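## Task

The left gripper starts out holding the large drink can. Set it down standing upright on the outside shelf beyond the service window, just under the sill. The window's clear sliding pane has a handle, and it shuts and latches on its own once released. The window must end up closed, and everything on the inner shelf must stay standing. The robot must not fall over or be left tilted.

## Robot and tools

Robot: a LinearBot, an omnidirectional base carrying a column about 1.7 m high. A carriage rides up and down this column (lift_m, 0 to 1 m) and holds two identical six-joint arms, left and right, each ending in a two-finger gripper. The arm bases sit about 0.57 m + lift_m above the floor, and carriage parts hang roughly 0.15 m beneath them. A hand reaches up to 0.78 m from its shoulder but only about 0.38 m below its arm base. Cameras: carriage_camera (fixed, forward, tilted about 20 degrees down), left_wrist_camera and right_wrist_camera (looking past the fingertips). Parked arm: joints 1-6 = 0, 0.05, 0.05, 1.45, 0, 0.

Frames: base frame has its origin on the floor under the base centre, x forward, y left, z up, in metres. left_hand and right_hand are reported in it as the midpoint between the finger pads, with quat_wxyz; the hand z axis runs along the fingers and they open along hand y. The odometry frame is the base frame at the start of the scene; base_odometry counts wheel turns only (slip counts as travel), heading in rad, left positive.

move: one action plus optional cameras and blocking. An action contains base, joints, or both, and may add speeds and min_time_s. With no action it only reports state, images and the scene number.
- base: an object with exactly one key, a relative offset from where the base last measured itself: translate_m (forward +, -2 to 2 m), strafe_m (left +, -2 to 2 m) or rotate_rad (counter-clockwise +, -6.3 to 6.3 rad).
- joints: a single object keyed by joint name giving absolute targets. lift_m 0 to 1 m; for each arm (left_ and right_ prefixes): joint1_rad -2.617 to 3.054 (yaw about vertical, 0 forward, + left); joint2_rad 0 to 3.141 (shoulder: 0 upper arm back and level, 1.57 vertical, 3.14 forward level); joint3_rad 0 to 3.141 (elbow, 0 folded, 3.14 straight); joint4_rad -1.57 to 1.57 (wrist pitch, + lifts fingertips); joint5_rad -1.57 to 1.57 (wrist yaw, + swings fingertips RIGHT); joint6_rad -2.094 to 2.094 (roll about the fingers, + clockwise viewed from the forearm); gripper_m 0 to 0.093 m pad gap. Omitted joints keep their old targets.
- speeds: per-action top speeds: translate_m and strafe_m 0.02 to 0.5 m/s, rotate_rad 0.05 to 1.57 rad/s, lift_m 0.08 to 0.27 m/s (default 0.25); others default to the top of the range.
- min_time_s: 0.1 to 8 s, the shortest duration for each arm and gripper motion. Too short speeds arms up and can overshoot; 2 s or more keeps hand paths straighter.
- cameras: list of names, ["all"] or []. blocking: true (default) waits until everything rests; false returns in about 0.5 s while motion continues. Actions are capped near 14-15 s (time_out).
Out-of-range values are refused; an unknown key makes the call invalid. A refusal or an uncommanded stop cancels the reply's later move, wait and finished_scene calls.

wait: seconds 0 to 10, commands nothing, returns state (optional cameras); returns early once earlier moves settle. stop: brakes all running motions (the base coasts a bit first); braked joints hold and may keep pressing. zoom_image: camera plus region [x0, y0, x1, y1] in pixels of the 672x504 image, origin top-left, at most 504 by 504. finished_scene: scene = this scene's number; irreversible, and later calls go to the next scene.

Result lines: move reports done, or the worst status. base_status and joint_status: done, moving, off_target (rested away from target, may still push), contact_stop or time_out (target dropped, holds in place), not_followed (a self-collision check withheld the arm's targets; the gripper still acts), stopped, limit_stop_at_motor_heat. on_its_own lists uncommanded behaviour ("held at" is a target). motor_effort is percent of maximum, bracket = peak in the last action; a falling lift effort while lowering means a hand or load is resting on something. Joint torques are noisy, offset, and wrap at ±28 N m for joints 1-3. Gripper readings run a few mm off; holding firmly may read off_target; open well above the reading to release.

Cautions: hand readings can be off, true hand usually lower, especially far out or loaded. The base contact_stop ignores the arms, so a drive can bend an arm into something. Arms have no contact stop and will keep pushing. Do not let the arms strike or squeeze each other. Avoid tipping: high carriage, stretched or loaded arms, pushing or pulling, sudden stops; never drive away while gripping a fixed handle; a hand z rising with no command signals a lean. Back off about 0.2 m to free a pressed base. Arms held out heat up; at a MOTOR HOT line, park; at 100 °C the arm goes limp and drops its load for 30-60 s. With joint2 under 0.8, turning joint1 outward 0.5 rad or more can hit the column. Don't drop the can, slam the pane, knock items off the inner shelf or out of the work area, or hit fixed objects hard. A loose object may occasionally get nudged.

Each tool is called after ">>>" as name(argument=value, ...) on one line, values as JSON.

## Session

>>> move()

Scene clock: 0.00 s.
Joint torques (N m): no reading
base_odometry: x=+0.000 y=+0.000 heading=+0.000
base_status: not commanded
joint_positions: lift_m=+0.430 left_joint1_rad=+0.017 left_joint2_rad=+0.604 left_joint3_rad=+0.190 left_joint4_rad=-0.391 left_joint5_rad=+0.010 left_joint6_rad=+0.027 left_gripper_m=+0.06443 right_joint1_rad=+0.000 right_joint2_rad=+0.053 right_joint3_rad=+0.031 right_joint4_rad=+1.417 right_joint5_rad=+0.021 right_joint6_rad=+0.024 right_gripper_m=+0.09396
joint_status: not commanded
motor_effort: lift_m=+26 drive_wheels=-1
left_hand: x=+0.4428 y=+0.3140 z=+1.0435 quat_wxyz=(+0.374, +0.007, +0.928, +0.004) (m; base frame)
right_hand: x=+0.2659 y=-0.3156 z=+1.4286 quat_wxyz=(+0.996, +0.012, +0.088, +0.011) (m; base frame)
pictures: carriage_camera, left_wrist_camera, right_wrist_camera

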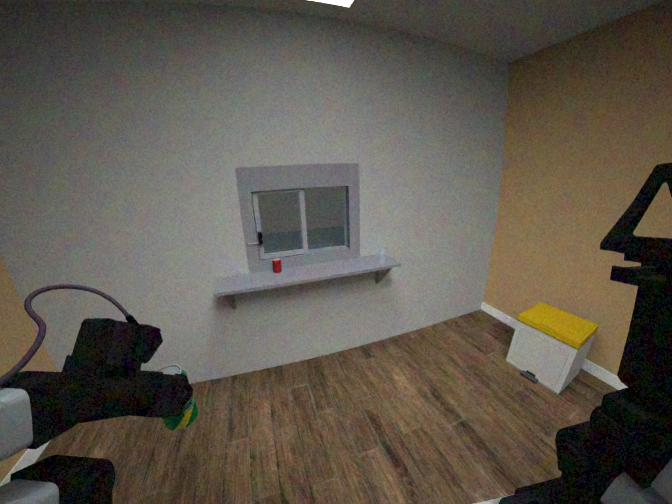

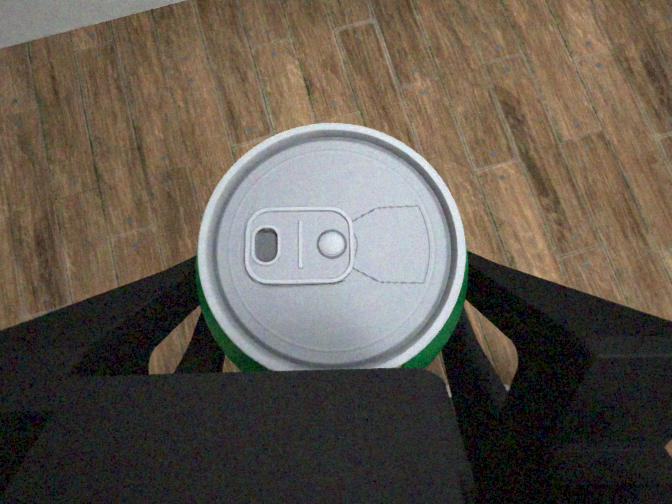

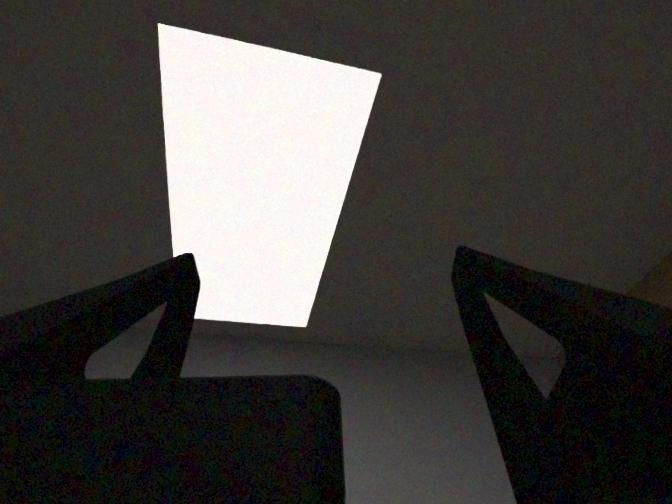

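>>> zoom_image(camera="carriage_camera", region=[200, 150, 420, 310])

Scaled by 2.291 from the camera's 672x504 image, which has a finer 960x720 frame.

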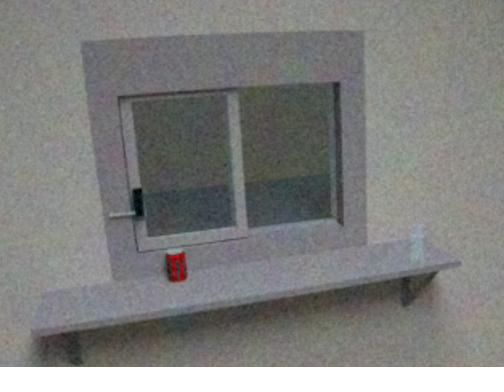

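>>> zoom_image(camera="left_wrist_camera", region=[150, 90, 520, 400])

>>> zoom_image(camera="carriage_camera", region=[0, 280, 240, 500])

Scaled by 1.362 from the camera's 672x504 image, which has a finer 960x720 frame.

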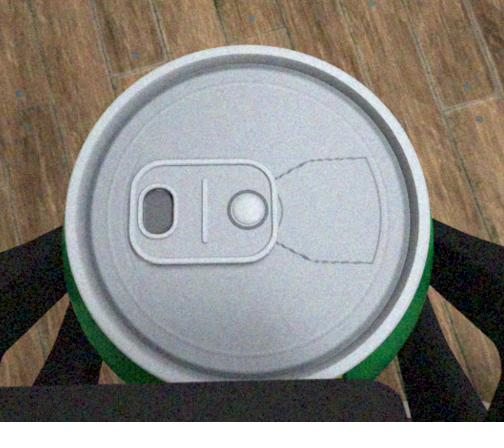

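Scaled by 2.100 from the camera's 672x504 image, which has a finer 960x720 frame.

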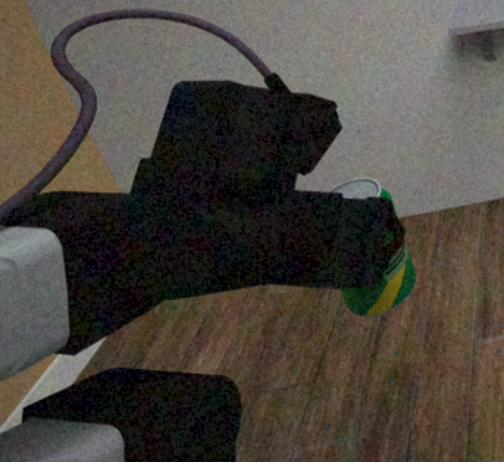

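>>> move(base={"rotate_rad": 0.30}, joints={"left_joint1_rad": 0.0, "left_joint2_rad": 0.05, "left_joint3_rad": 0.05, "left_joint4_rad": 1.45, "left_joint5_rad": 0.0, "left_joint6_rad": 0.0, "right_joint1_rad": 0.944, "right_joint2_rad": 1.777, "right_joint3_rad": 0.87, "right_joint4_rad": 0.922, "right_joint5_rad": 0.93, "right_joint6_rad": 0.0, "right_gripper_m": 0.093, "lift_m": 0.3}, speeds={"rotate_rad": 0.4}, min_time_s=2.5)

>>> move(base={"translate_m": 0.7}, speeds={"translate_m": 0.3}, cameras=["all"])

Scene clock: 135.23 s.
Joint torques (N m): left_arm=[-0.98 2.11 5.11 0.24 -0.16 -0.07] | right_arm=[0.44 -5.3 7.88 1.81 0.11 -0.08]
move: done
base_odometry: x=+0.000 y=+0.000 heading=+0.300
base_status: done
joint_positions: lift_m=+0.300 left_joint1_rad=+0.007 left_joint2_rad=+0.060 left_joint3_rad=+0.043 left_joint4_rad=+1.422 left_joint5_rad=+0.009 left_joint6_rad=+0.013 left_gripper_m=+0.06444 right_joint1_rad=+0.937 right_joint2_rad=+1.765 right_joint3_rad=+0.841 right_joint4_rad=+0.924 right_joint5_rad=+0.921 right_joint6_rad=+0.009 right_gripper_m=+0.09307
joint_status: all done
motor_effort: lift_m=+26(29) drive_wheels=+1(7)
left_hand: x=+0.2631 y=+0.3106 z=+1.3025 quat_wxyz=(+0.997, +0.005, +0.083, +0.010) (m; base frame)
right_hand: x=+0.5955 y=-0.0349 z=+1.0858 quat_wxyz=(+0.707, -0.002, +0.707, +0.009) (m; base frame)
pictures: none

Scene clock: 139.07 s.
Joint torques (N m): left_arm=[-0.9 2.03 5.19 0.15 -0.17 -0.09] | right_arm=[0.34 -5.52 7.8 1.81 0.05 -0.08]
move: done
base_odometry: x=+0.669 y=+0.207 heading=+0.300
base_status: done
joint_positions: lift_m=+0.300 left_joint1_rad=+0.007 left_joint2_rad=+0.060 left_joint3_rad=+0.043 left_joint4_rad=+1.429 left_joint5_rad=+0.009 left_joint6_rad=+0.012 left_gripper_m=+0.06444 right_joint1_rad=+0.938 right_joint2_rad=+1.765 right_joint3_rad=+0.841 right_joint4_rad=+0.922 right_joint5_rad=+0.924 right_joint6_rad=+0.009 right_gripper_m=+0.09307
joint_status: not commanded
motor_effort: lift_m=+26(29) drive_wheels=-5(13)
left_hand: x=+0.2613 y=+0.3106 z=+1.3028 quat_wxyz=(+0.997, +0.005, +0.079, +0.010) (m; base frame)
right_hand: x=+0.5952 y=-0.0349 z=+1.0853 quat_wxyz=(+0.706, -0.003, +0.708, +0.007) (m; base frame)
pictures: carriage_camera, left_wrist_camera, right_wrist_camera

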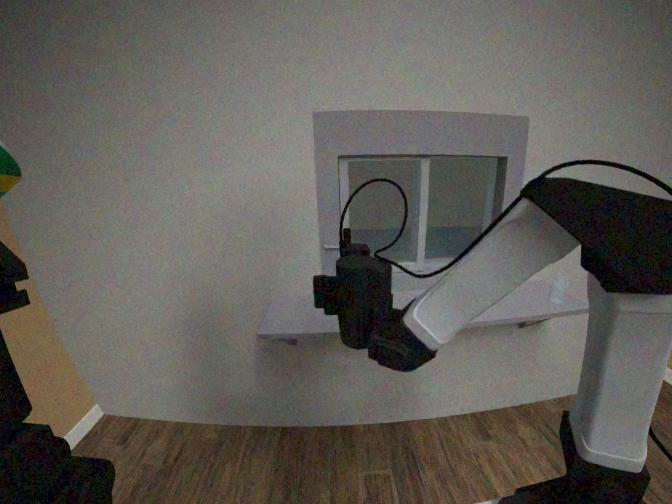

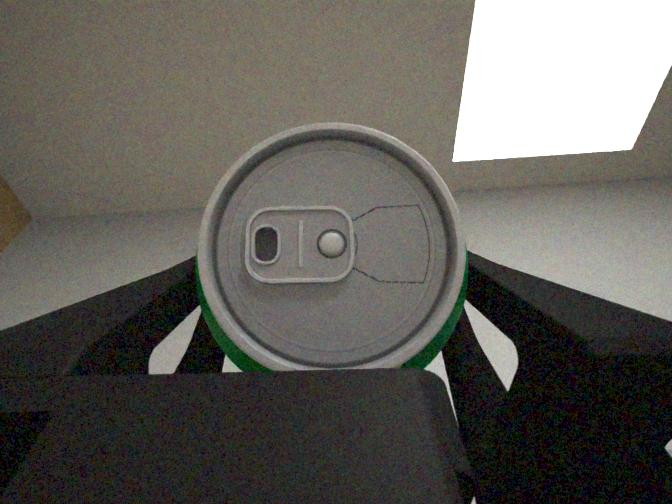

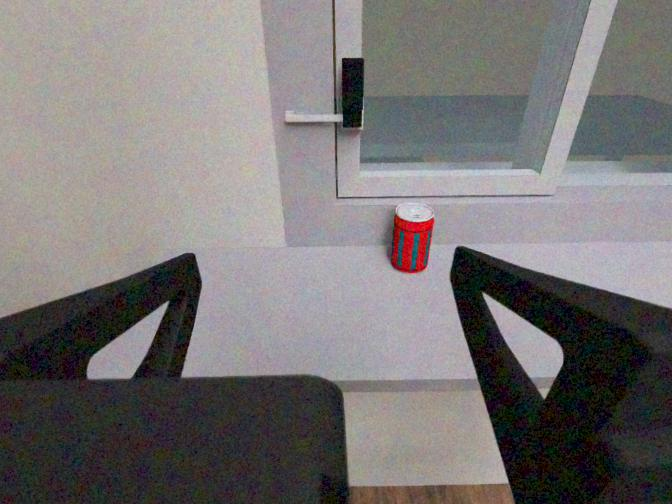

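>>> zoom_image(camera="right_wrist_camera", region=[190, 30, 672, 270])

>>> zoom_image(camera="right_wrist_camera", region=[280, 40, 420, 140])

Scaled by 1.046 from the camera's 672x504 image, which has a finer 960x720 frame.

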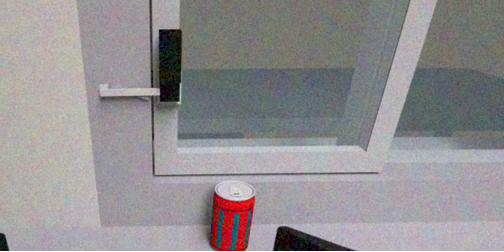

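Scaled by 3.600 from the camera's 672x504 image, which has a finer 960x720 frame.

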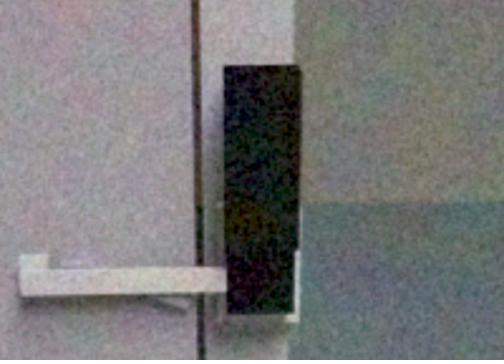

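>>> move(base={"strafe_m": -0.025}, speeds={"strafe_m": 0.1})

>>> move(base={"translate_m": 0.28}, speeds={"translate_m": 0.2}, cameras=["carriage_camera", "right_wrist_camera"])

Scene clock: 184.73 s.
Joint torques (N m): left_arm=[-0.85 2.24 5.24 0.14 -0.11 -0.07] | right_arm=[0.34 -5.29 7.84 1.82 0.04 -0.09]
move: done
base_odometry: x=+0.676 y=+0.184 heading=+0.301
base_status: done
joint_positions: lift_m=+0.300 left_joint1_rad=+0.006 left_joint2_rad=+0.060 left_joint3_rad=+0.043 left_joint4_rad=+1.430 left_joint5_rad=+0.006 left_joint6_rad=+0.012 left_gripper_m=+0.06444 right_joint1_rad=+0.938 right_joint2_rad=+1.765 right_joint3_rad=+0.842 right_joint4_rad=+0.922 right_joint5_rad=+0.924 right_joint6_rad=+0.009 right_gripper_m=+0.09307
joint_status: not commanded
motor_effort: lift_m=+26(28) drive_wheels=-3(7)
left_hand: x=+0.2612 y=+0.3110 z=+1.3028 quat_wxyz=(+0.997, +0.003, +0.079, +0.009) (m; base frame)
right_hand: x=+0.5953 y=-0.0349 z=+1.0857 quat_wxyz=(+0.707, -0.002, +0.707, +0.007) (m; base frame)
pictures: none

Scene clock: 187.33 s.
Joint torques (N m): left_arm=[-0.72 2.07 5.2 0.17 -0.15 -0.07] | right_arm=[0.31 -5.26 7.92 1.86 0.03 -0.08]
move: done
base_odometry: x=+0.944 y=+0.266 heading=+0.300
base_status: done
joint_positions: lift_m=+0.300 left_joint1_rad=+0.006 left_joint2_rad=+0.060 left_joint3_rad=+0.043 left_joint4_rad=+1.429 left_joint5_rad=+0.006 left_joint6_rad=+0.012 left_gripper_m=+0.06444 right_joint1_rad=+0.939 right_joint2_rad=+1.765 right_joint3_rad=+0.842 right_joint4_rad=+0.921 right_joint5_rad=+0.925 right_joint6_rad=+0.009 right_gripper_m=+0.09307
joint_status: not commanded
motor_effort: lift_m=+26(30) drive_wheels=-3(8)
left_hand: x=+0.2613 y=+0.3111 z=+1.3028 quat_wxyz=(+0.997, +0.003, +0.079, +0.009) (m; base frame)
right_hand: x=+0.5951 y=-0.0347 z=+1.0856 quat_wxyz=(+0.707, -0.002, +0.708, +0.007) (m; base frame)
pictures: carriage_camera, right_wrist_camera

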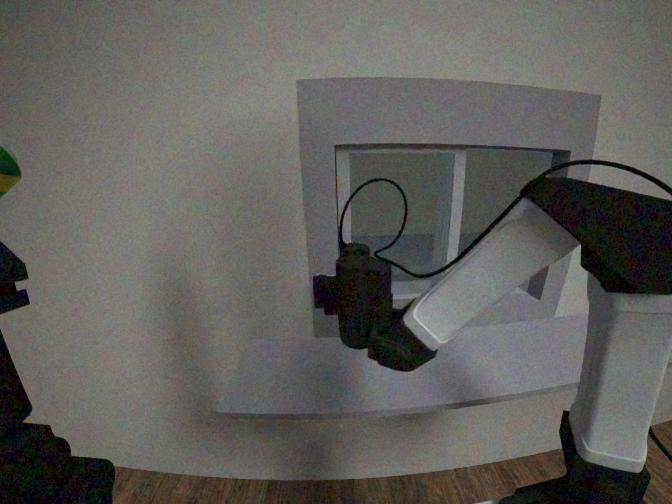

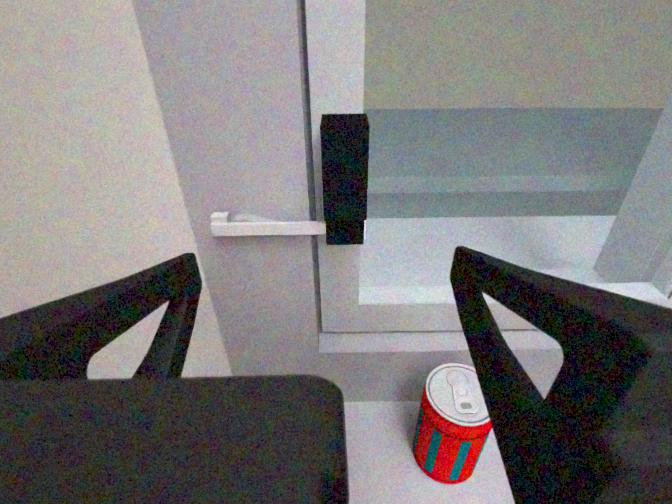

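>>> move(base={"translate_m": 0.062}, joints={"right_joint1_rad": 0.912, "right_joint5_rad": 0.912}, speeds={"translate_m": 0.1}, cameras=["carriage_camera", "right_wrist_camera"])

Scene clock: 204.00 s.
Joint torques (N m): left_arm=[-0.77 2.04 5.49 0.16 -0.16 -0.07] | right_arm=[-0.69 -5.23 7.91 1.81 -0.1 -0.08]
move: done
base_odometry: x=+1.003 y=+0.284 heading=+0.300
base_status: done
joint_positions: lift_m=+0.300 left_joint1_rad=+0.006 left_joint2_rad=+0.060 left_joint3_rad=+0.041 left_joint4_rad=+1.428 left_joint5_rad=+0.006 left_joint6_rad=+0.012 left_gripper_m=+0.06444 right_joint1_rad=+0.918 right_joint2_rad=+1.765 right_joint3_rad=+0.842 right_joint4_rad=+0.921 right_joint5_rad=+0.919 right_joint6_rad=+0.009 right_gripper_m=+0.09307
joint_status: all done
motor_effort: lift_m=+25(28) drive_wheels=-3(8)
left_hand: x=+0.2621 y=+0.3111 z=+1.3022 quat_wxyz=(+0.997, +0.003, +0.080, +0.009) (m; base frame)
right_hand: x=+0.6007 y=-0.0415 z=+1.0856 quat_wxyz=(+0.707, +0.003, +0.708, +0.002) (m; base frame)
pictures: carriage_camera, right_wrist_camera

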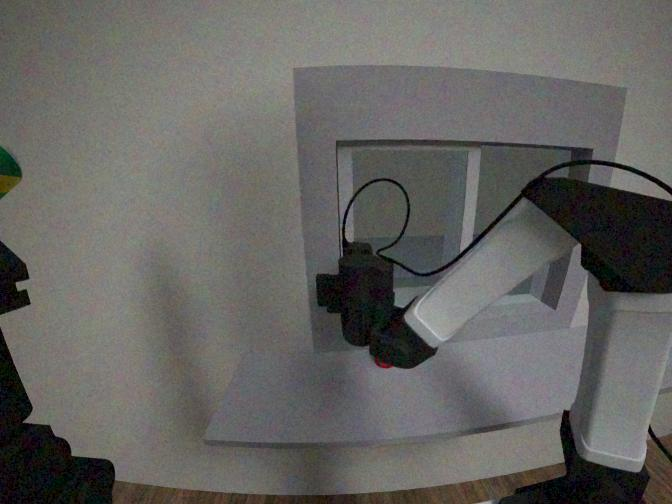

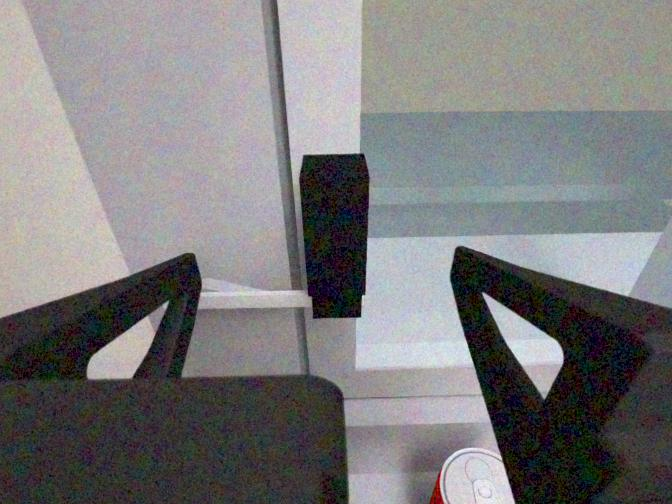

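>>> move(base={"translate_m": 0.02}, speeds={"translate_m": 0.08})

>>> move(joints={"right_gripper_m": 0.016}, min_time_s=1.2, cameras=["right_wrist_camera"])

Scene clock: 211.10 s.
Joint torques (N m): left_arm=[-0.8 2.09 5.38 0.19 -0.12 -0.06] | right_arm=[-0.55 -5.31 7.77 1.87 -0.07 -0.08]
move: done
base_odometry: x=+1.022 y=+0.290 heading=+0.300
base_status: done
joint_positions: lift_m=+0.300 left_joint1_rad=+0.006 left_joint2_rad=+0.060 left_joint3_rad=+0.041 left_joint4_rad=+1.429 left_joint5_rad=+0.006 left_joint6_rad=+0.012 left_gripper_m=+0.06444 right_joint1_rad=+0.916 right_joint2_rad=+1.765 right_joint3_rad=+0.842 right_joint4_rad=+0.919 right_joint5_rad=+0.918 right_joint6_rad=+0.009 right_gripper_m=+0.09307
joint_status: not commanded
motor_effort: lift_m=+27(28) drive_wheels=-2(9)
left_hand: x=+0.2620 y=+0.3111 z=+1.3022 quat_wxyz=(+0.997, +0.003, +0.080, +0.009) (m; base frame)
right_hand: x=+0.6011 y=-0.0418 z=+1.0853 quat_wxyz=(+0.706, +0.002, +0.708, +0.002) (m; base frame)
pictures: none

Scene clock: 212.60 s.
Joint torques (N m): left_arm=[-0.83 2.07 5.41 0.16 -0.12 -0.07] | right_arm=[-0.42 -5.29 7.8 1.85 -0.2 -0.06]
move: off_target
base_odometry: x=+1.022 y=+0.290 heading=+0.300
base_status: not commanded
joint_positions: lift_m=+0.300 left_joint1_rad=+0.006 left_joint2_rad=+0.060 left_joint3_rad=+0.041 left_joint4_rad=+1.430 left_joint5_rad=+0.006 left_joint6_rad=+0.012 left_gripper_m=+0.06444 right_joint1_rad=+0.915 right_joint2_rad=+1.765 right_joint3_rad=+0.842 right_joint4_rad=+0.919 right_joint5_rad=+0.930 right_joint6_rad=+0.006 right_gripper_m=+0.02473
joint_status: right_gripper_m off_target (ended at +0.02476, target +0.01600)
motor_effort: lift_m=+26(29) drive_wheels=-2(2)
left_hand: x=+0.2618 y=+0.3111 z=+1.3023 quat_wxyz=(+0.997, +0.003, +0.080, +0.009) (m; base frame)
right_hand: x=+0.6016 y=-0.0446 z=+1.0853 quat_wxyz=(+0.706, +0.007, +0.708, -0.004) (m; base frame)
pictures: right_wrist_camera

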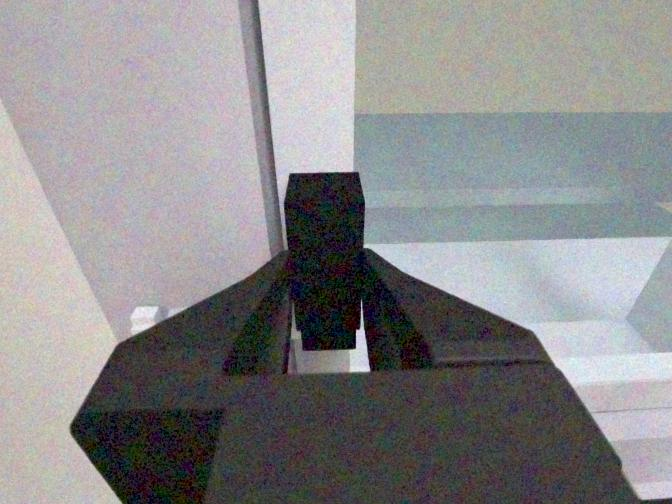

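>>> move(joints={"right_joint1_rad": 0.885, "right_joint6_rad": 0.40}, min_time_s=1.0, cameras=["right_wrist_camera"])

>>> move(base={"strafe_m": -0.08}, speeds={"strafe_m": 0.08}, cameras=["carriage_camera", "right_wrist_camera"])

Scene clock: 220.17 s.
Joint torques (N m): left_arm=[-0.76 2.06 5.38 0.13 -0.14 -0.06] | right_arm=[-1.63 -5.26 7.75 1.93 -0.7 0.57]
move: off_target
base_odometry: x=+1.022 y=+0.290 heading=+0.300
base_status: not commanded
joint_positions: lift_m=+0.300 left_joint1_rad=+0.006 left_joint2_rad=+0.060 left_joint3_rad=+0.041 left_joint4_rad=+1.430 left_joint5_rad=+0.006 left_joint6_rad=+0.012 left_gripper_m=+0.06444 right_joint1_rad=+0.902 right_joint2_rad=+1.765 right_joint3_rad=+0.842 right_joint4_rad=+0.908 right_joint5_rad=+0.979 right_joint6_rad=+0.340 right_gripper_m=+0.02473
joint_status: right_joint6_rad off_target (ended at +0.340, target +0.400); the others done
motor_effort: lift_m=+27(30) drive_wheels=+0(2)
left_hand: x=+0.2618 y=+0.3111 z=+1.3023 quat_wxyz=(+0.997, +0.003, +0.080, +0.009) (m; base frame)
right_hand: x=+0.6045 y=-0.0581 z=+1.0834 quat_wxyz=(+0.699, +0.143, +0.696, +0.088) (m; base frame)
pictures: right_wrist_camera

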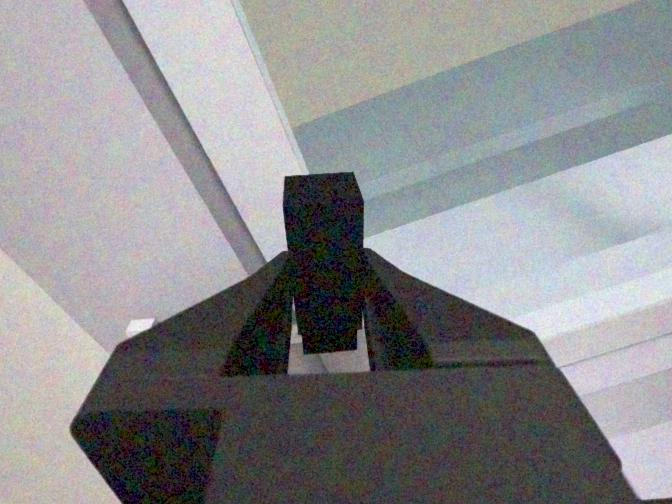

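Scene clock: 221.80 s.
Joint torques (N m): left_arm=[-0.81 2.24 5.41 0.17 -0.13 -0.06] | right_arm=[-2.07 -5.29 7.8 1.9 -0.05 0.53]
move: done
base_odometry: x=+1.046 y=+0.214 heading=+0.300
base_status: done
joint_positions: lift_m=+0.300 left_joint1_rad=+0.006 left_joint2_rad=+0.060 left_joint3_rad=+0.041 left_joint4_rad=+1.430 left_joint5_rad=+0.005 left_joint6_rad=+0.012 left_gripper_m=+0.06444 right_joint1_rad=+0.907 right_joint2_rad=+1.765 right_joint3_rad=+0.842 right_joint4_rad=+0.914 right_joint5_rad=+0.912 right_joint6_rad=+0.344 right_gripper_m=+0.02475
joint_status: not commanded
motor_effort: lift_m=+27(28) drive_wheels=-2(7)
left_hand: x=+0.2618 y=+0.3112 z=+1.3023 quat_wxyz=(+0.997, +0.003, +0.080, +0.009) (m; base frame)
right_hand: x=+0.6036 y=-0.0444 z=+1.0844 quat_wxyz=(+0.696, +0.121, +0.699, +0.116) (m; base frame)
pictures: carriage_camera, right_wrist_camera

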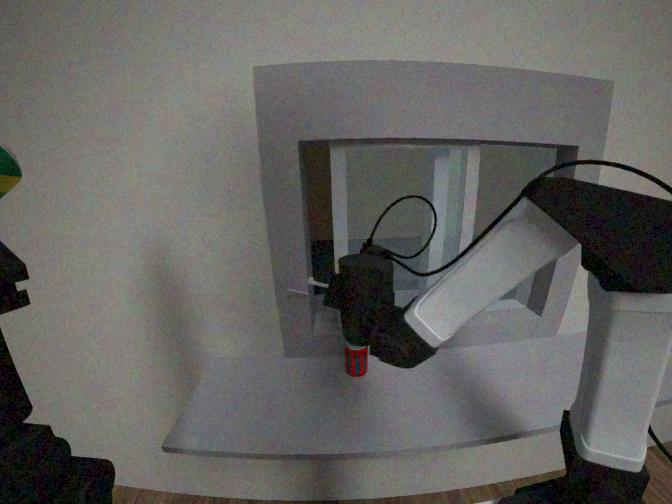

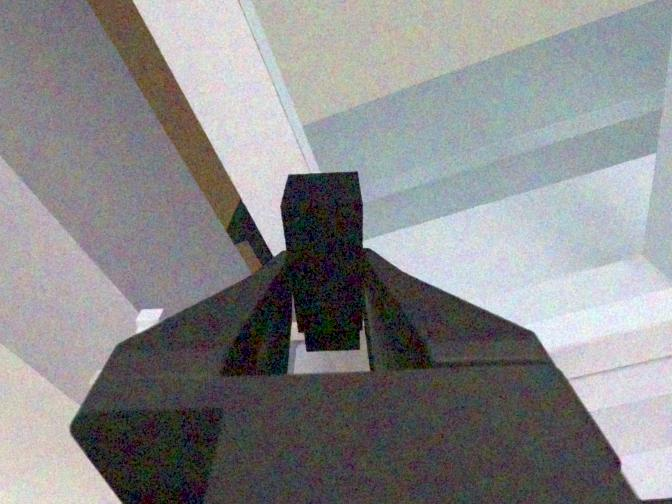

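>>> move(base={"strafe_m": -0.21}, joints={"left_joint1_rad": -0.297, "left_joint2_rad": 0.999, "left_joint3_rad": 1.265, "left_joint4_rad": -0.895, "left_joint5_rad": 0.004, "left_joint6_rad": 0.015}, speeds={"strafe_m": 0.1}, min_time_s=2.2, cameras=["all"])

>>> zoom_image(camera="carriage_camera", region=[130, 180, 330, 380])

>>> zoom_image(camera="left_wrist_camera", region=[170, 100, 500, 400])

Scene clock: 270.90 s.
Joint torques (N m): left_arm=[-0.64 -1.66 9.85 2.98 -0.09 0.09] | right_arm=[-4.11 -5.29 7.61 1.58 0.15 0.59]
move: off_target
base_odometry: x=+1.108 y=+0.013 heading=+0.300
base_status: done
joint_positions: lift_m=+0.300 left_joint1_rad=-0.292 left_joint2_rad=+1.002 left_joint3_rad=+1.217 left_joint4_rad=-0.965 left_joint5_rad=+0.005 left_joint6_rad=+0.012 left_gripper_m=+0.06444 right_joint1_rad=+0.931 right_joint2_rad=+1.765 right_joint3_rad=+0.843 right_joint4_rad=+0.943 right_joint5_rad=+0.897 right_joint6_rad=+0.339 right_gripper_m=+0.02502
joint_status: left_joint4_rad off_target (ended at -0.965, target -0.895); the others done
motor_effort: lift_m=+27(28) drive_wheels=-2(8)
left_hand: x=+0.4932 y=+0.2289 z=+1.1506 quat_wxyz=(+0.395, +0.140, +0.906, -0.058) (m; base frame)
right_hand: x=+0.5972 y=-0.0325 z=+1.0903 quat_wxyz=(+0.698, +0.113, +0.693, +0.138) (m; base frame)
pictures: carriage_camera, left_wrist_camera, right_wrist_camera

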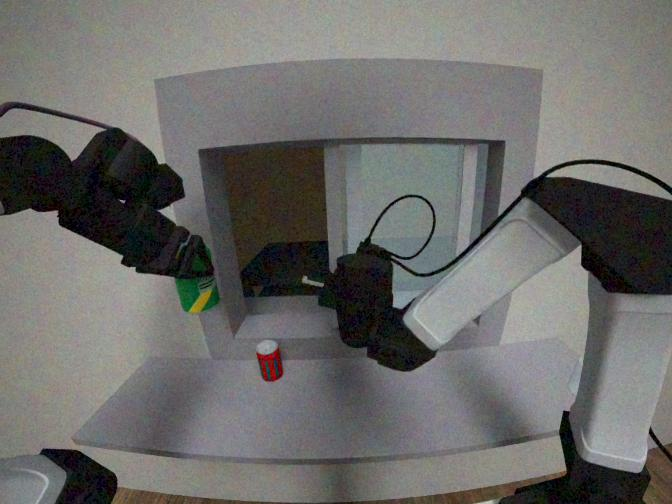

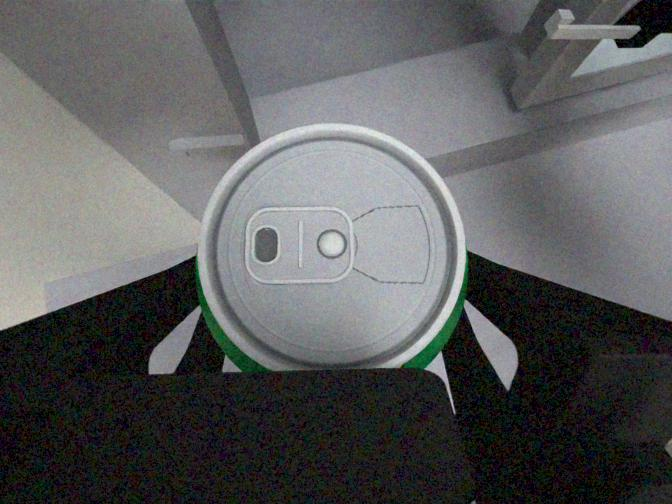

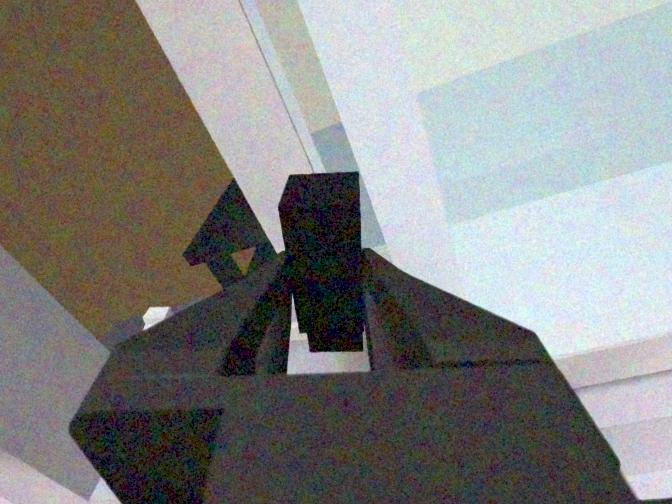

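Scaled by 2.520 from the camera's 672x504 image, which has a finer 960x720 frame.

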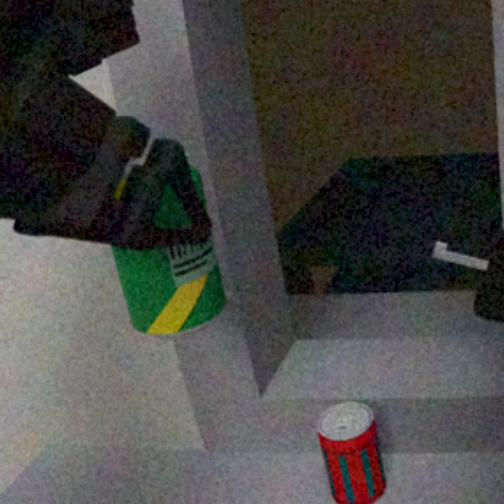

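Scaled by 1.527 from the camera's 672x504 image, which has a finer 960x720 frame.

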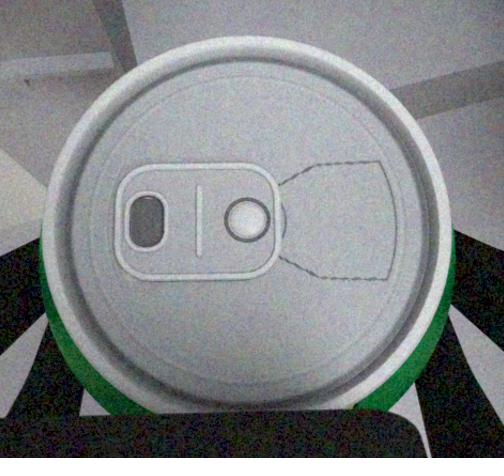

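>>> move(joints={"left_joint1_rad": -0.308, "left_joint2_rad": 1.62, "left_joint3_rad": 1.497, "left_joint4_rad": -0.49}, min_time_s=1.5, cameras=["carriage_camera", "left_wrist_camera"])

>>> move(joints={"left_joint1_rad": -0.308, "left_joint2_rad": 2.272, "left_joint3_rad": 2.0, "left_joint4_rad": -0.34}, min_time_s=1.5, cameras=["carriage_camera", "left_wrist_camera"])

Scene clock: 326.27 s.
Joint torques (N m): left_arm=[-0.85 -6.87 10.74 3.13 -0.09 0.09] | right_arm=[-4.08 -5.27 7.68 1.58 0.12 0.58]
move: off_target
base_odometry: x=+1.108 y=+0.013 heading=+0.300
base_status: not commanded
joint_positions: lift_m=+0.300 left_joint1_rad=-0.300 left_joint2_rad=+1.625 left_joint3_rad=+1.447 left_joint4_rad=-0.577 left_joint5_rad=+0.005 left_joint6_rad=+0.012 left_gripper_m=+0.06444 right_joint1_rad=+0.931 right_joint2_rad=+1.765 right_joint3_rad=+0.843 right_joint4_rad=+0.944 right_joint5_rad=+0.897 right_joint6_rad=+0.339 right_gripper_m=+0.02502
joint_status: left_joint4_rad off_target (ended at -0.577, target -0.490); the others done
motor_effort: lift_m=+25(28) drive_wheels=-2(2)
left_hand: x=+0.6653 y=+0.1729 z=+1.0956 quat_wxyz=(+0.392, +0.144, +0.907, -0.059) (m; base frame)
right_hand: x=+0.5972 y=-0.0325 z=+1.0904 quat_wxyz=(+0.698, +0.113, +0.693, +0.138) (m; base frame)
pictures: carriage_camera, left_wrist_camera

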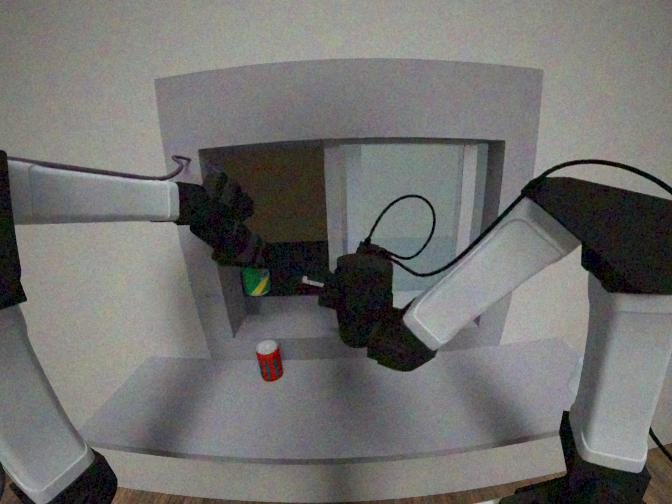

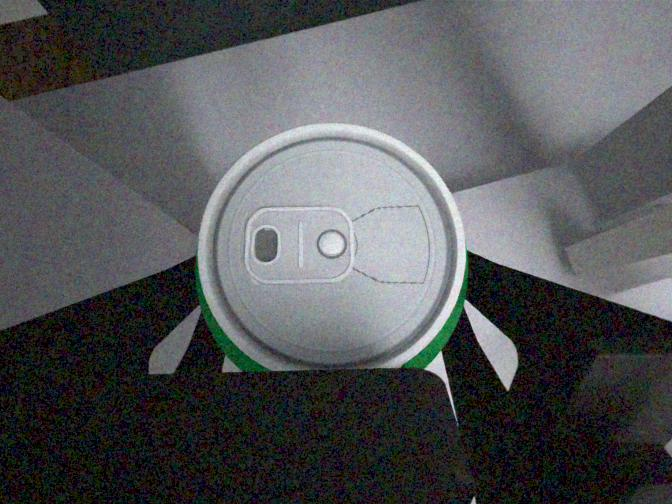

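Scene clock: 328.07 s.
Joint torques (N m): left_arm=[-0.83 -11.52 10.73 3.13 -0.09 0.1] | right_arm=[-4.14 -5.29 7.66 1.57 0.12 0.59]
move: off_target
base_odometry: x=+1.108 y=+0.013 heading=+0.300
base_status: not commanded
joint_positions: lift_m=+0.300 left_joint1_rad=-0.300 left_joint2_rad=+2.277 left_joint3_rad=+1.951 left_joint4_rad=-0.426 left_joint5_rad=+0.005 left_joint6_rad=+0.012 left_gripper_m=+0.06444 right_joint1_rad=+0.932 right_joint2_rad=+1.765 right_joint3_rad=+0.843 right_joint4_rad=+0.944 right_joint5_rad=+0.897 right_joint6_rad=+0.339 right_gripper_m=+0.02502
joint_status: left_joint4_rad off_target (ended at -0.426, target -0.340); the others done
motor_effort: lift_m=+25(28) drive_wheels=-2(2)
left_hand: x=+0.8153 y=+0.1265 z=+0.9957 quat_wxyz=(+0.393, +0.144, +0.906, -0.059) (m; base frame)
right_hand: x=+0.5970 y=-0.0323 z=+1.0905 quat_wxyz=(+0.698, +0.112, +0.693, +0.138) (m; base frame)
pictures: carriage_camera, left_wrist_camera

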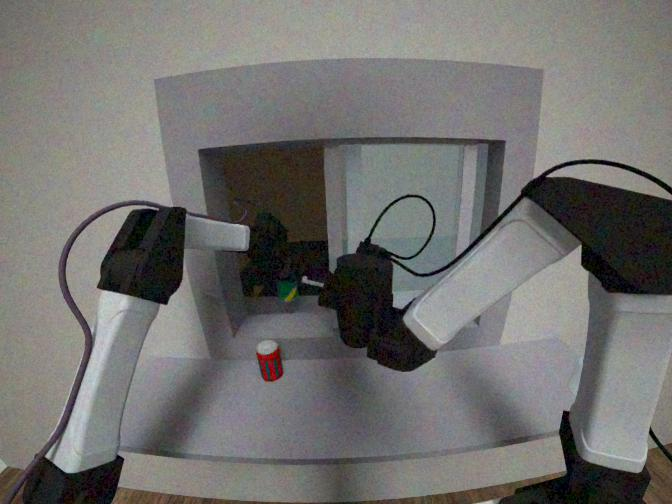

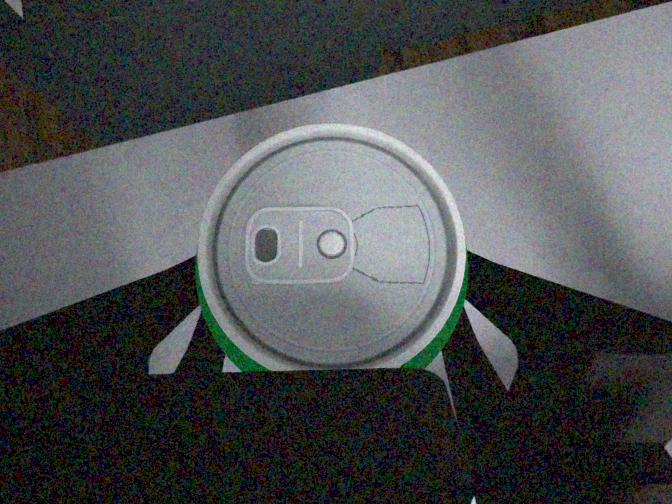

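>>> move(joints={"left_joint2_rad": 2.611, "left_joint3_rad": 2.361, "left_joint4_rad": -0.335}, min_time_s=1.5)

>>> move(joints={"left_joint2_rad": 2.634, "left_joint3_rad": 2.305, "left_joint4_rad": -0.288}, min_time_s=1.0, cameras=["carriage_camera", "left_wrist_camera"])

Scene clock: 342.83 s.
Joint torques (N m): left_arm=[-0.94 -12.94 10.86 3.16 -0.13 0.11] | right_arm=[-4.15 -5.29 7.69 1.58 0.12 0.58]
move: off_target
base_odometry: x=+1.108 y=+0.013 heading=+0.300
base_status: not commanded
joint_positions: lift_m=+0.300 left_joint1_rad=-0.300 left_joint2_rad=+2.615 left_joint3_rad=+2.310 left_joint4_rad=-0.420 left_joint5_rad=+0.005 left_joint6_rad=+0.012 left_gripper_m=+0.06444 right_joint1_rad=+0.932 right_joint2_rad=+1.765 right_joint3_rad=+0.843 right_joint4_rad=+0.944 right_joint5_rad=+0.897 right_joint6_rad=+0.339 right_gripper_m=+0.02503
joint_status: left_joint4_rad off_target (ended at -0.420, target -0.335); the others done
motor_effort: lift_m=+27(29) drive_wheels=-2(2)
left_hand: x=+0.8744 y=+0.1081 z=+0.9383 quat_wxyz=(+0.406, +0.143, +0.901, -0.061) (m; base frame)
right_hand: x=+0.5970 y=-0.0323 z=+1.0905 quat_wxyz=(+0.698, +0.112, +0.693, +0.138) (m; base frame)
pictures: none

Scene clock: 344.13 s.
Joint torques (N m): left_arm=[-0.85 -13.12 7.64 3.21 -0.05 0.09] | right_arm=[-4.15 -5.3 7.68 1.58 0.12 0.58]
move: off_target
base_odometry: x=+1.108 y=+0.013 heading=+0.300
base_status: not commanded
joint_positions: lift_m=+0.300 left_joint1_rad=-0.300 left_joint2_rad=+2.639 left_joint3_rad=+2.292 left_joint4_rad=-0.377 left_joint5_rad=+0.005 left_joint6_rad=+0.012 left_gripper_m=+0.06444 right_joint1_rad=+0.932 right_joint2_rad=+1.765 right_joint3_rad=+0.843 right_joint4_rad=+0.944 right_joint5_rad=+0.897 right_joint6_rad=+0.339 right_gripper_m=+0.02503
joint_status: left_joint4_rad off_target (ended at -0.377, target -0.288); the others done
motor_effort: lift_m=+22(27) drive_wheels=-2(2)
left_hand: x=+0.8767 y=+0.1075 z=+0.9223 quat_wxyz=(+0.406, +0.143, +0.900, -0.061) (m; base frame)
right_hand: x=+0.5970 y=-0.0323 z=+1.0905 quat_wxyz=(+0.698, +0.112, +0.693, +0.138) (m; base frame)
pictures: carriage_camera, left_wrist_camera

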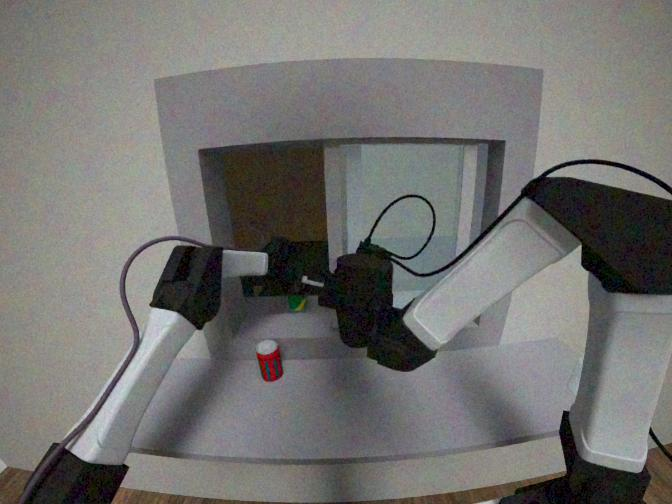

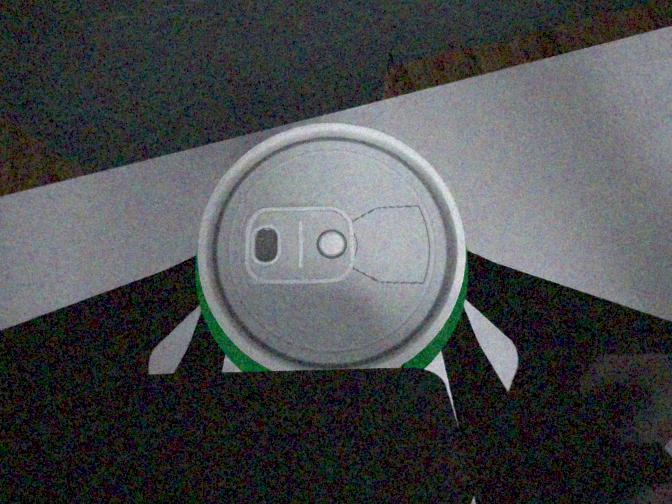

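>>> move(joints={"left_joint2_rad": 2.650, "left_joint3_rad": 2.288, "left_joint4_rad": -0.255}, min_time_s=1.0)

Scene clock: 349.27 s.
Joint torques (N m): left_arm=[-0.96 -12.74 7.42 3.21 -0.08 0.07] | right_arm=[-4.15 -5.27 7.66 1.57 0.11 0.59]
move: off_target
base_odometry: x=+1.108 y=+0.013 heading=+0.300
base_status: not commanded
joint_positions: lift_m=+0.300 left_joint1_rad=-0.300 left_joint2_rad=+2.650 left_joint3_rad=+2.277 left_joint4_rad=-0.342 left_joint5_rad=+0.005 left_joint6_rad=+0.012 left_gripper_m=+0.06445 right_joint1_rad=+0.932 right_joint2_rad=+1.765 right_joint3_rad=+0.843 right_joint4_rad=+0.944 right_joint5_rad=+0.897 right_joint6_rad=+0.339 right_gripper_m=+0.02503
joint_status: left_joint4_rad off_target (ended at -0.342, target -0.255); the others done
motor_effort: lift_m=+25(28) drive_wheels=-2(2)
left_hand: x=+0.8787 y=+0.1068 z=+0.9152 quat_wxyz=(+0.411, +0.143, +0.898, -0.062) (m; base frame)
right_hand: x=+0.5970 y=-0.0323 z=+1.0905 quat_wxyz=(+0.698, +0.112, +0.693, +0.138) (m; base frame)
pictures: none

>>> move(joints={"left_joint2_rad": 2.666, "left_joint3_rad": 2.272, "left_joint4_rad": -0.232}, min_time_s=1.0, cameras=["left_wrist_camera", "carriage_camera"])

>>> zoom_image(camera="carriage_camera", region=[200, 230, 350, 350])

Scene clock: 355.93 s.
Joint torques (N m): left_arm=[-0.85 -12.05 6.78 2.98 -0.11 0.09] | right_arm=[-4.14 -5.3 7.68 1.58 0.12 0.59]
move: off_target
base_odometry: x=+1.108 y=+0.013 heading=+0.300
base_status: not commanded
joint_positions: lift_m=+0.300 left_joint1_rad=-0.300 left_joint2_rad=+2.657 left_joint3_rad=+2.268 left_joint4_rad=-0.296 left_joint5_rad=+0.005 left_joint6_rad=+0.012 left_gripper_m=+0.06445 right_joint1_rad=+0.932 right_joint2_rad=+1.765 right_joint3_rad=+0.843 right_joint4_rad=+0.944 right_joint5_rad=+0.897 right_joint6_rad=+0.339 right_gripper_m=+0.02503
joint_status: left_joint4_rad off_target (ended at -0.296, target -0.232); the others done
motor_effort: lift_m=+23(27) drive_wheels=-2(2)
left_hand: x=+0.8835 y=+0.1053 z=+0.9150 quat_wxyz=(+0.424, +0.142, +0.892, -0.064) (m; base frame)
right_hand: x=+0.5970 y=-0.0323 z=+1.0905 quat_wxyz=(+0.698, +0.112, +0.693, +0.138) (m; base frame)
pictures: carriage_camera, left_wrist_camera

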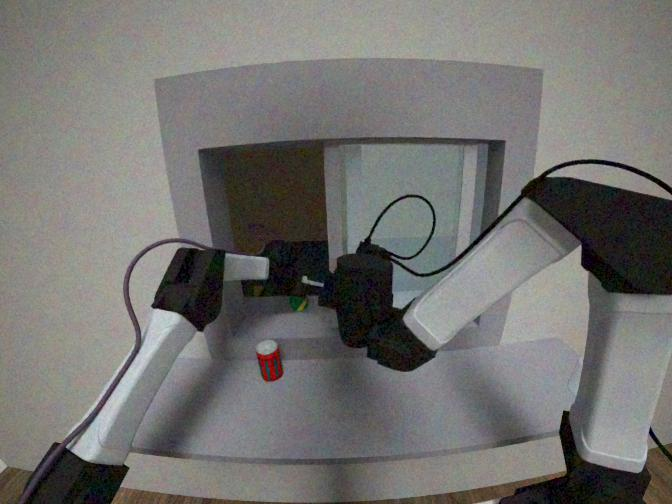

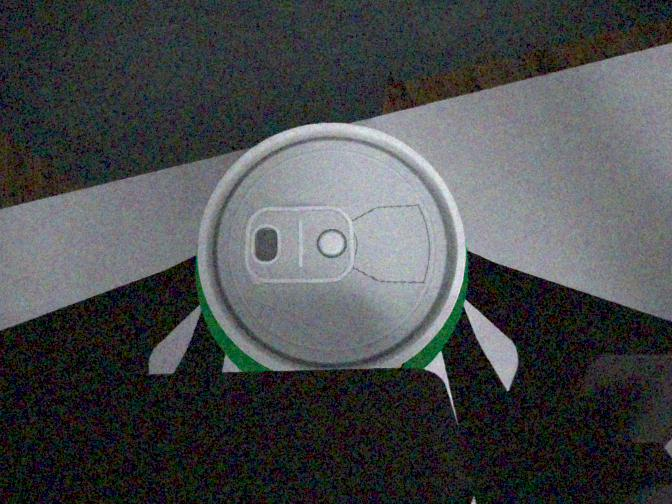

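Scaled by 3.360 from the camera's 672x504 image, which has a finer 960x720 frame.

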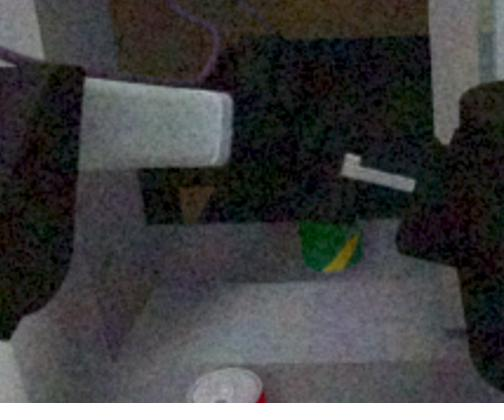

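>>> move(joints={"left_joint2_rad": 2.660, "left_joint3_rad": 2.332, "left_joint4_rad": -0.295}, min_time_s=0.8)

Scene clock: 369.70 s.
Joint torques (N m): left_arm=[-0.92 -12.49 10.29 2.77 -0.09 0.12] | right_arm=[-4.15 -5.29 7.71 1.58 0.12 0.59]
move: off_target
base_odometry: x=+1.108 y=+0.013 heading=+0.300
base_status: not commanded
joint_positions: lift_m=+0.300 left_joint1_rad=-0.300 left_joint2_rad=+2.657 left_joint3_rad=+2.288 left_joint4_rad=-0.344 left_joint5_rad=+0.005 left_joint6_rad=+0.012 left_gripper_m=+0.06445 right_joint1_rad=+0.932 right_joint2_rad=+1.765 right_joint3_rad=+0.843 right_joint4_rad=+0.944 right_joint5_rad=+0.897 right_joint6_rad=+0.339 right_gripper_m=+0.02503
joint_status: left_joint4_rad off_target (ended at -0.343, target -0.295); the others done
motor_effort: lift_m=+25(28) drive_wheels=-2(2)
left_hand: x=+0.8800 y=+0.1064 z=+0.9149 quat_wxyz=(+0.412, +0.143, +0.898, -0.062) (m; base frame)
right_hand: x=+0.5970 y=-0.0323 z=+1.0905 quat_wxyz=(+0.698, +0.112, +0.693, +0.138) (m; base frame)
pictures: none

>>> move(joints={"left_gripper_m": 0.093}, min_time_s=0.8, cameras=["left_wrist_camera"])

Scene clock: 374.63 s.
Joint torques (N m): left_arm=[-0.9 -12.56 8.55 2.46 -0.1 0.09] | right_arm=[-4.14 -5.27 7.68 1.58 0.12 0.59]
move: done
base_odometry: x=+1.108 y=+0.013 heading=+0.300
base_status: not commanded
joint_positions: lift_m=+0.300 left_joint1_rad=-0.300 left_joint2_rad=+2.657 left_joint3_rad=+2.307 left_joint4_rad=-0.311 left_joint5_rad=+0.005 left_joint6_rad=+0.012 left_gripper_m=+0.09295 right_joint1_rad=+0.932 right_joint2_rad=+1.765 right_joint3_rad=+0.843 right_joint4_rad=+0.944 right_joint5_rad=+0.897 right_joint6_rad=+0.339 right_gripper_m=+0.02503
joint_status: all done
motor_effort: lift_m=+26(27) drive_wheels=-2(2)
left_hand: x=+0.8883 y=+0.1039 z=+0.9294 quat_wxyz=(+0.434, +0.141, +0.887, -0.065) (m; base frame)
right_hand: x=+0.5970 y=-0.0323 z=+1.0905 quat_wxyz=(+0.698, +0.112, +0.693, +0.138) (m; base frame)
pictures: left_wrist_camera

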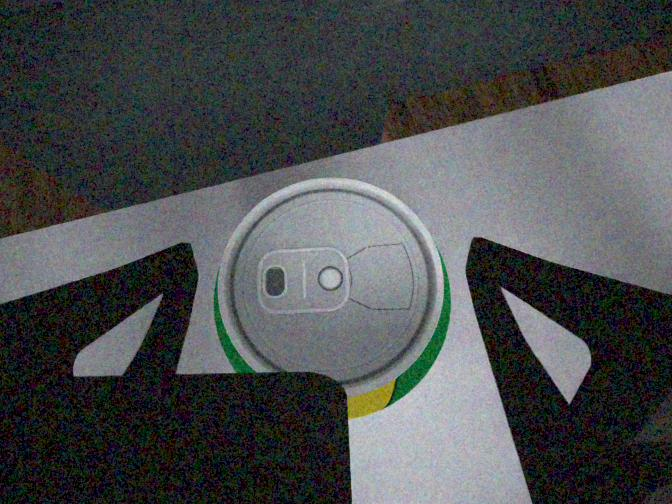

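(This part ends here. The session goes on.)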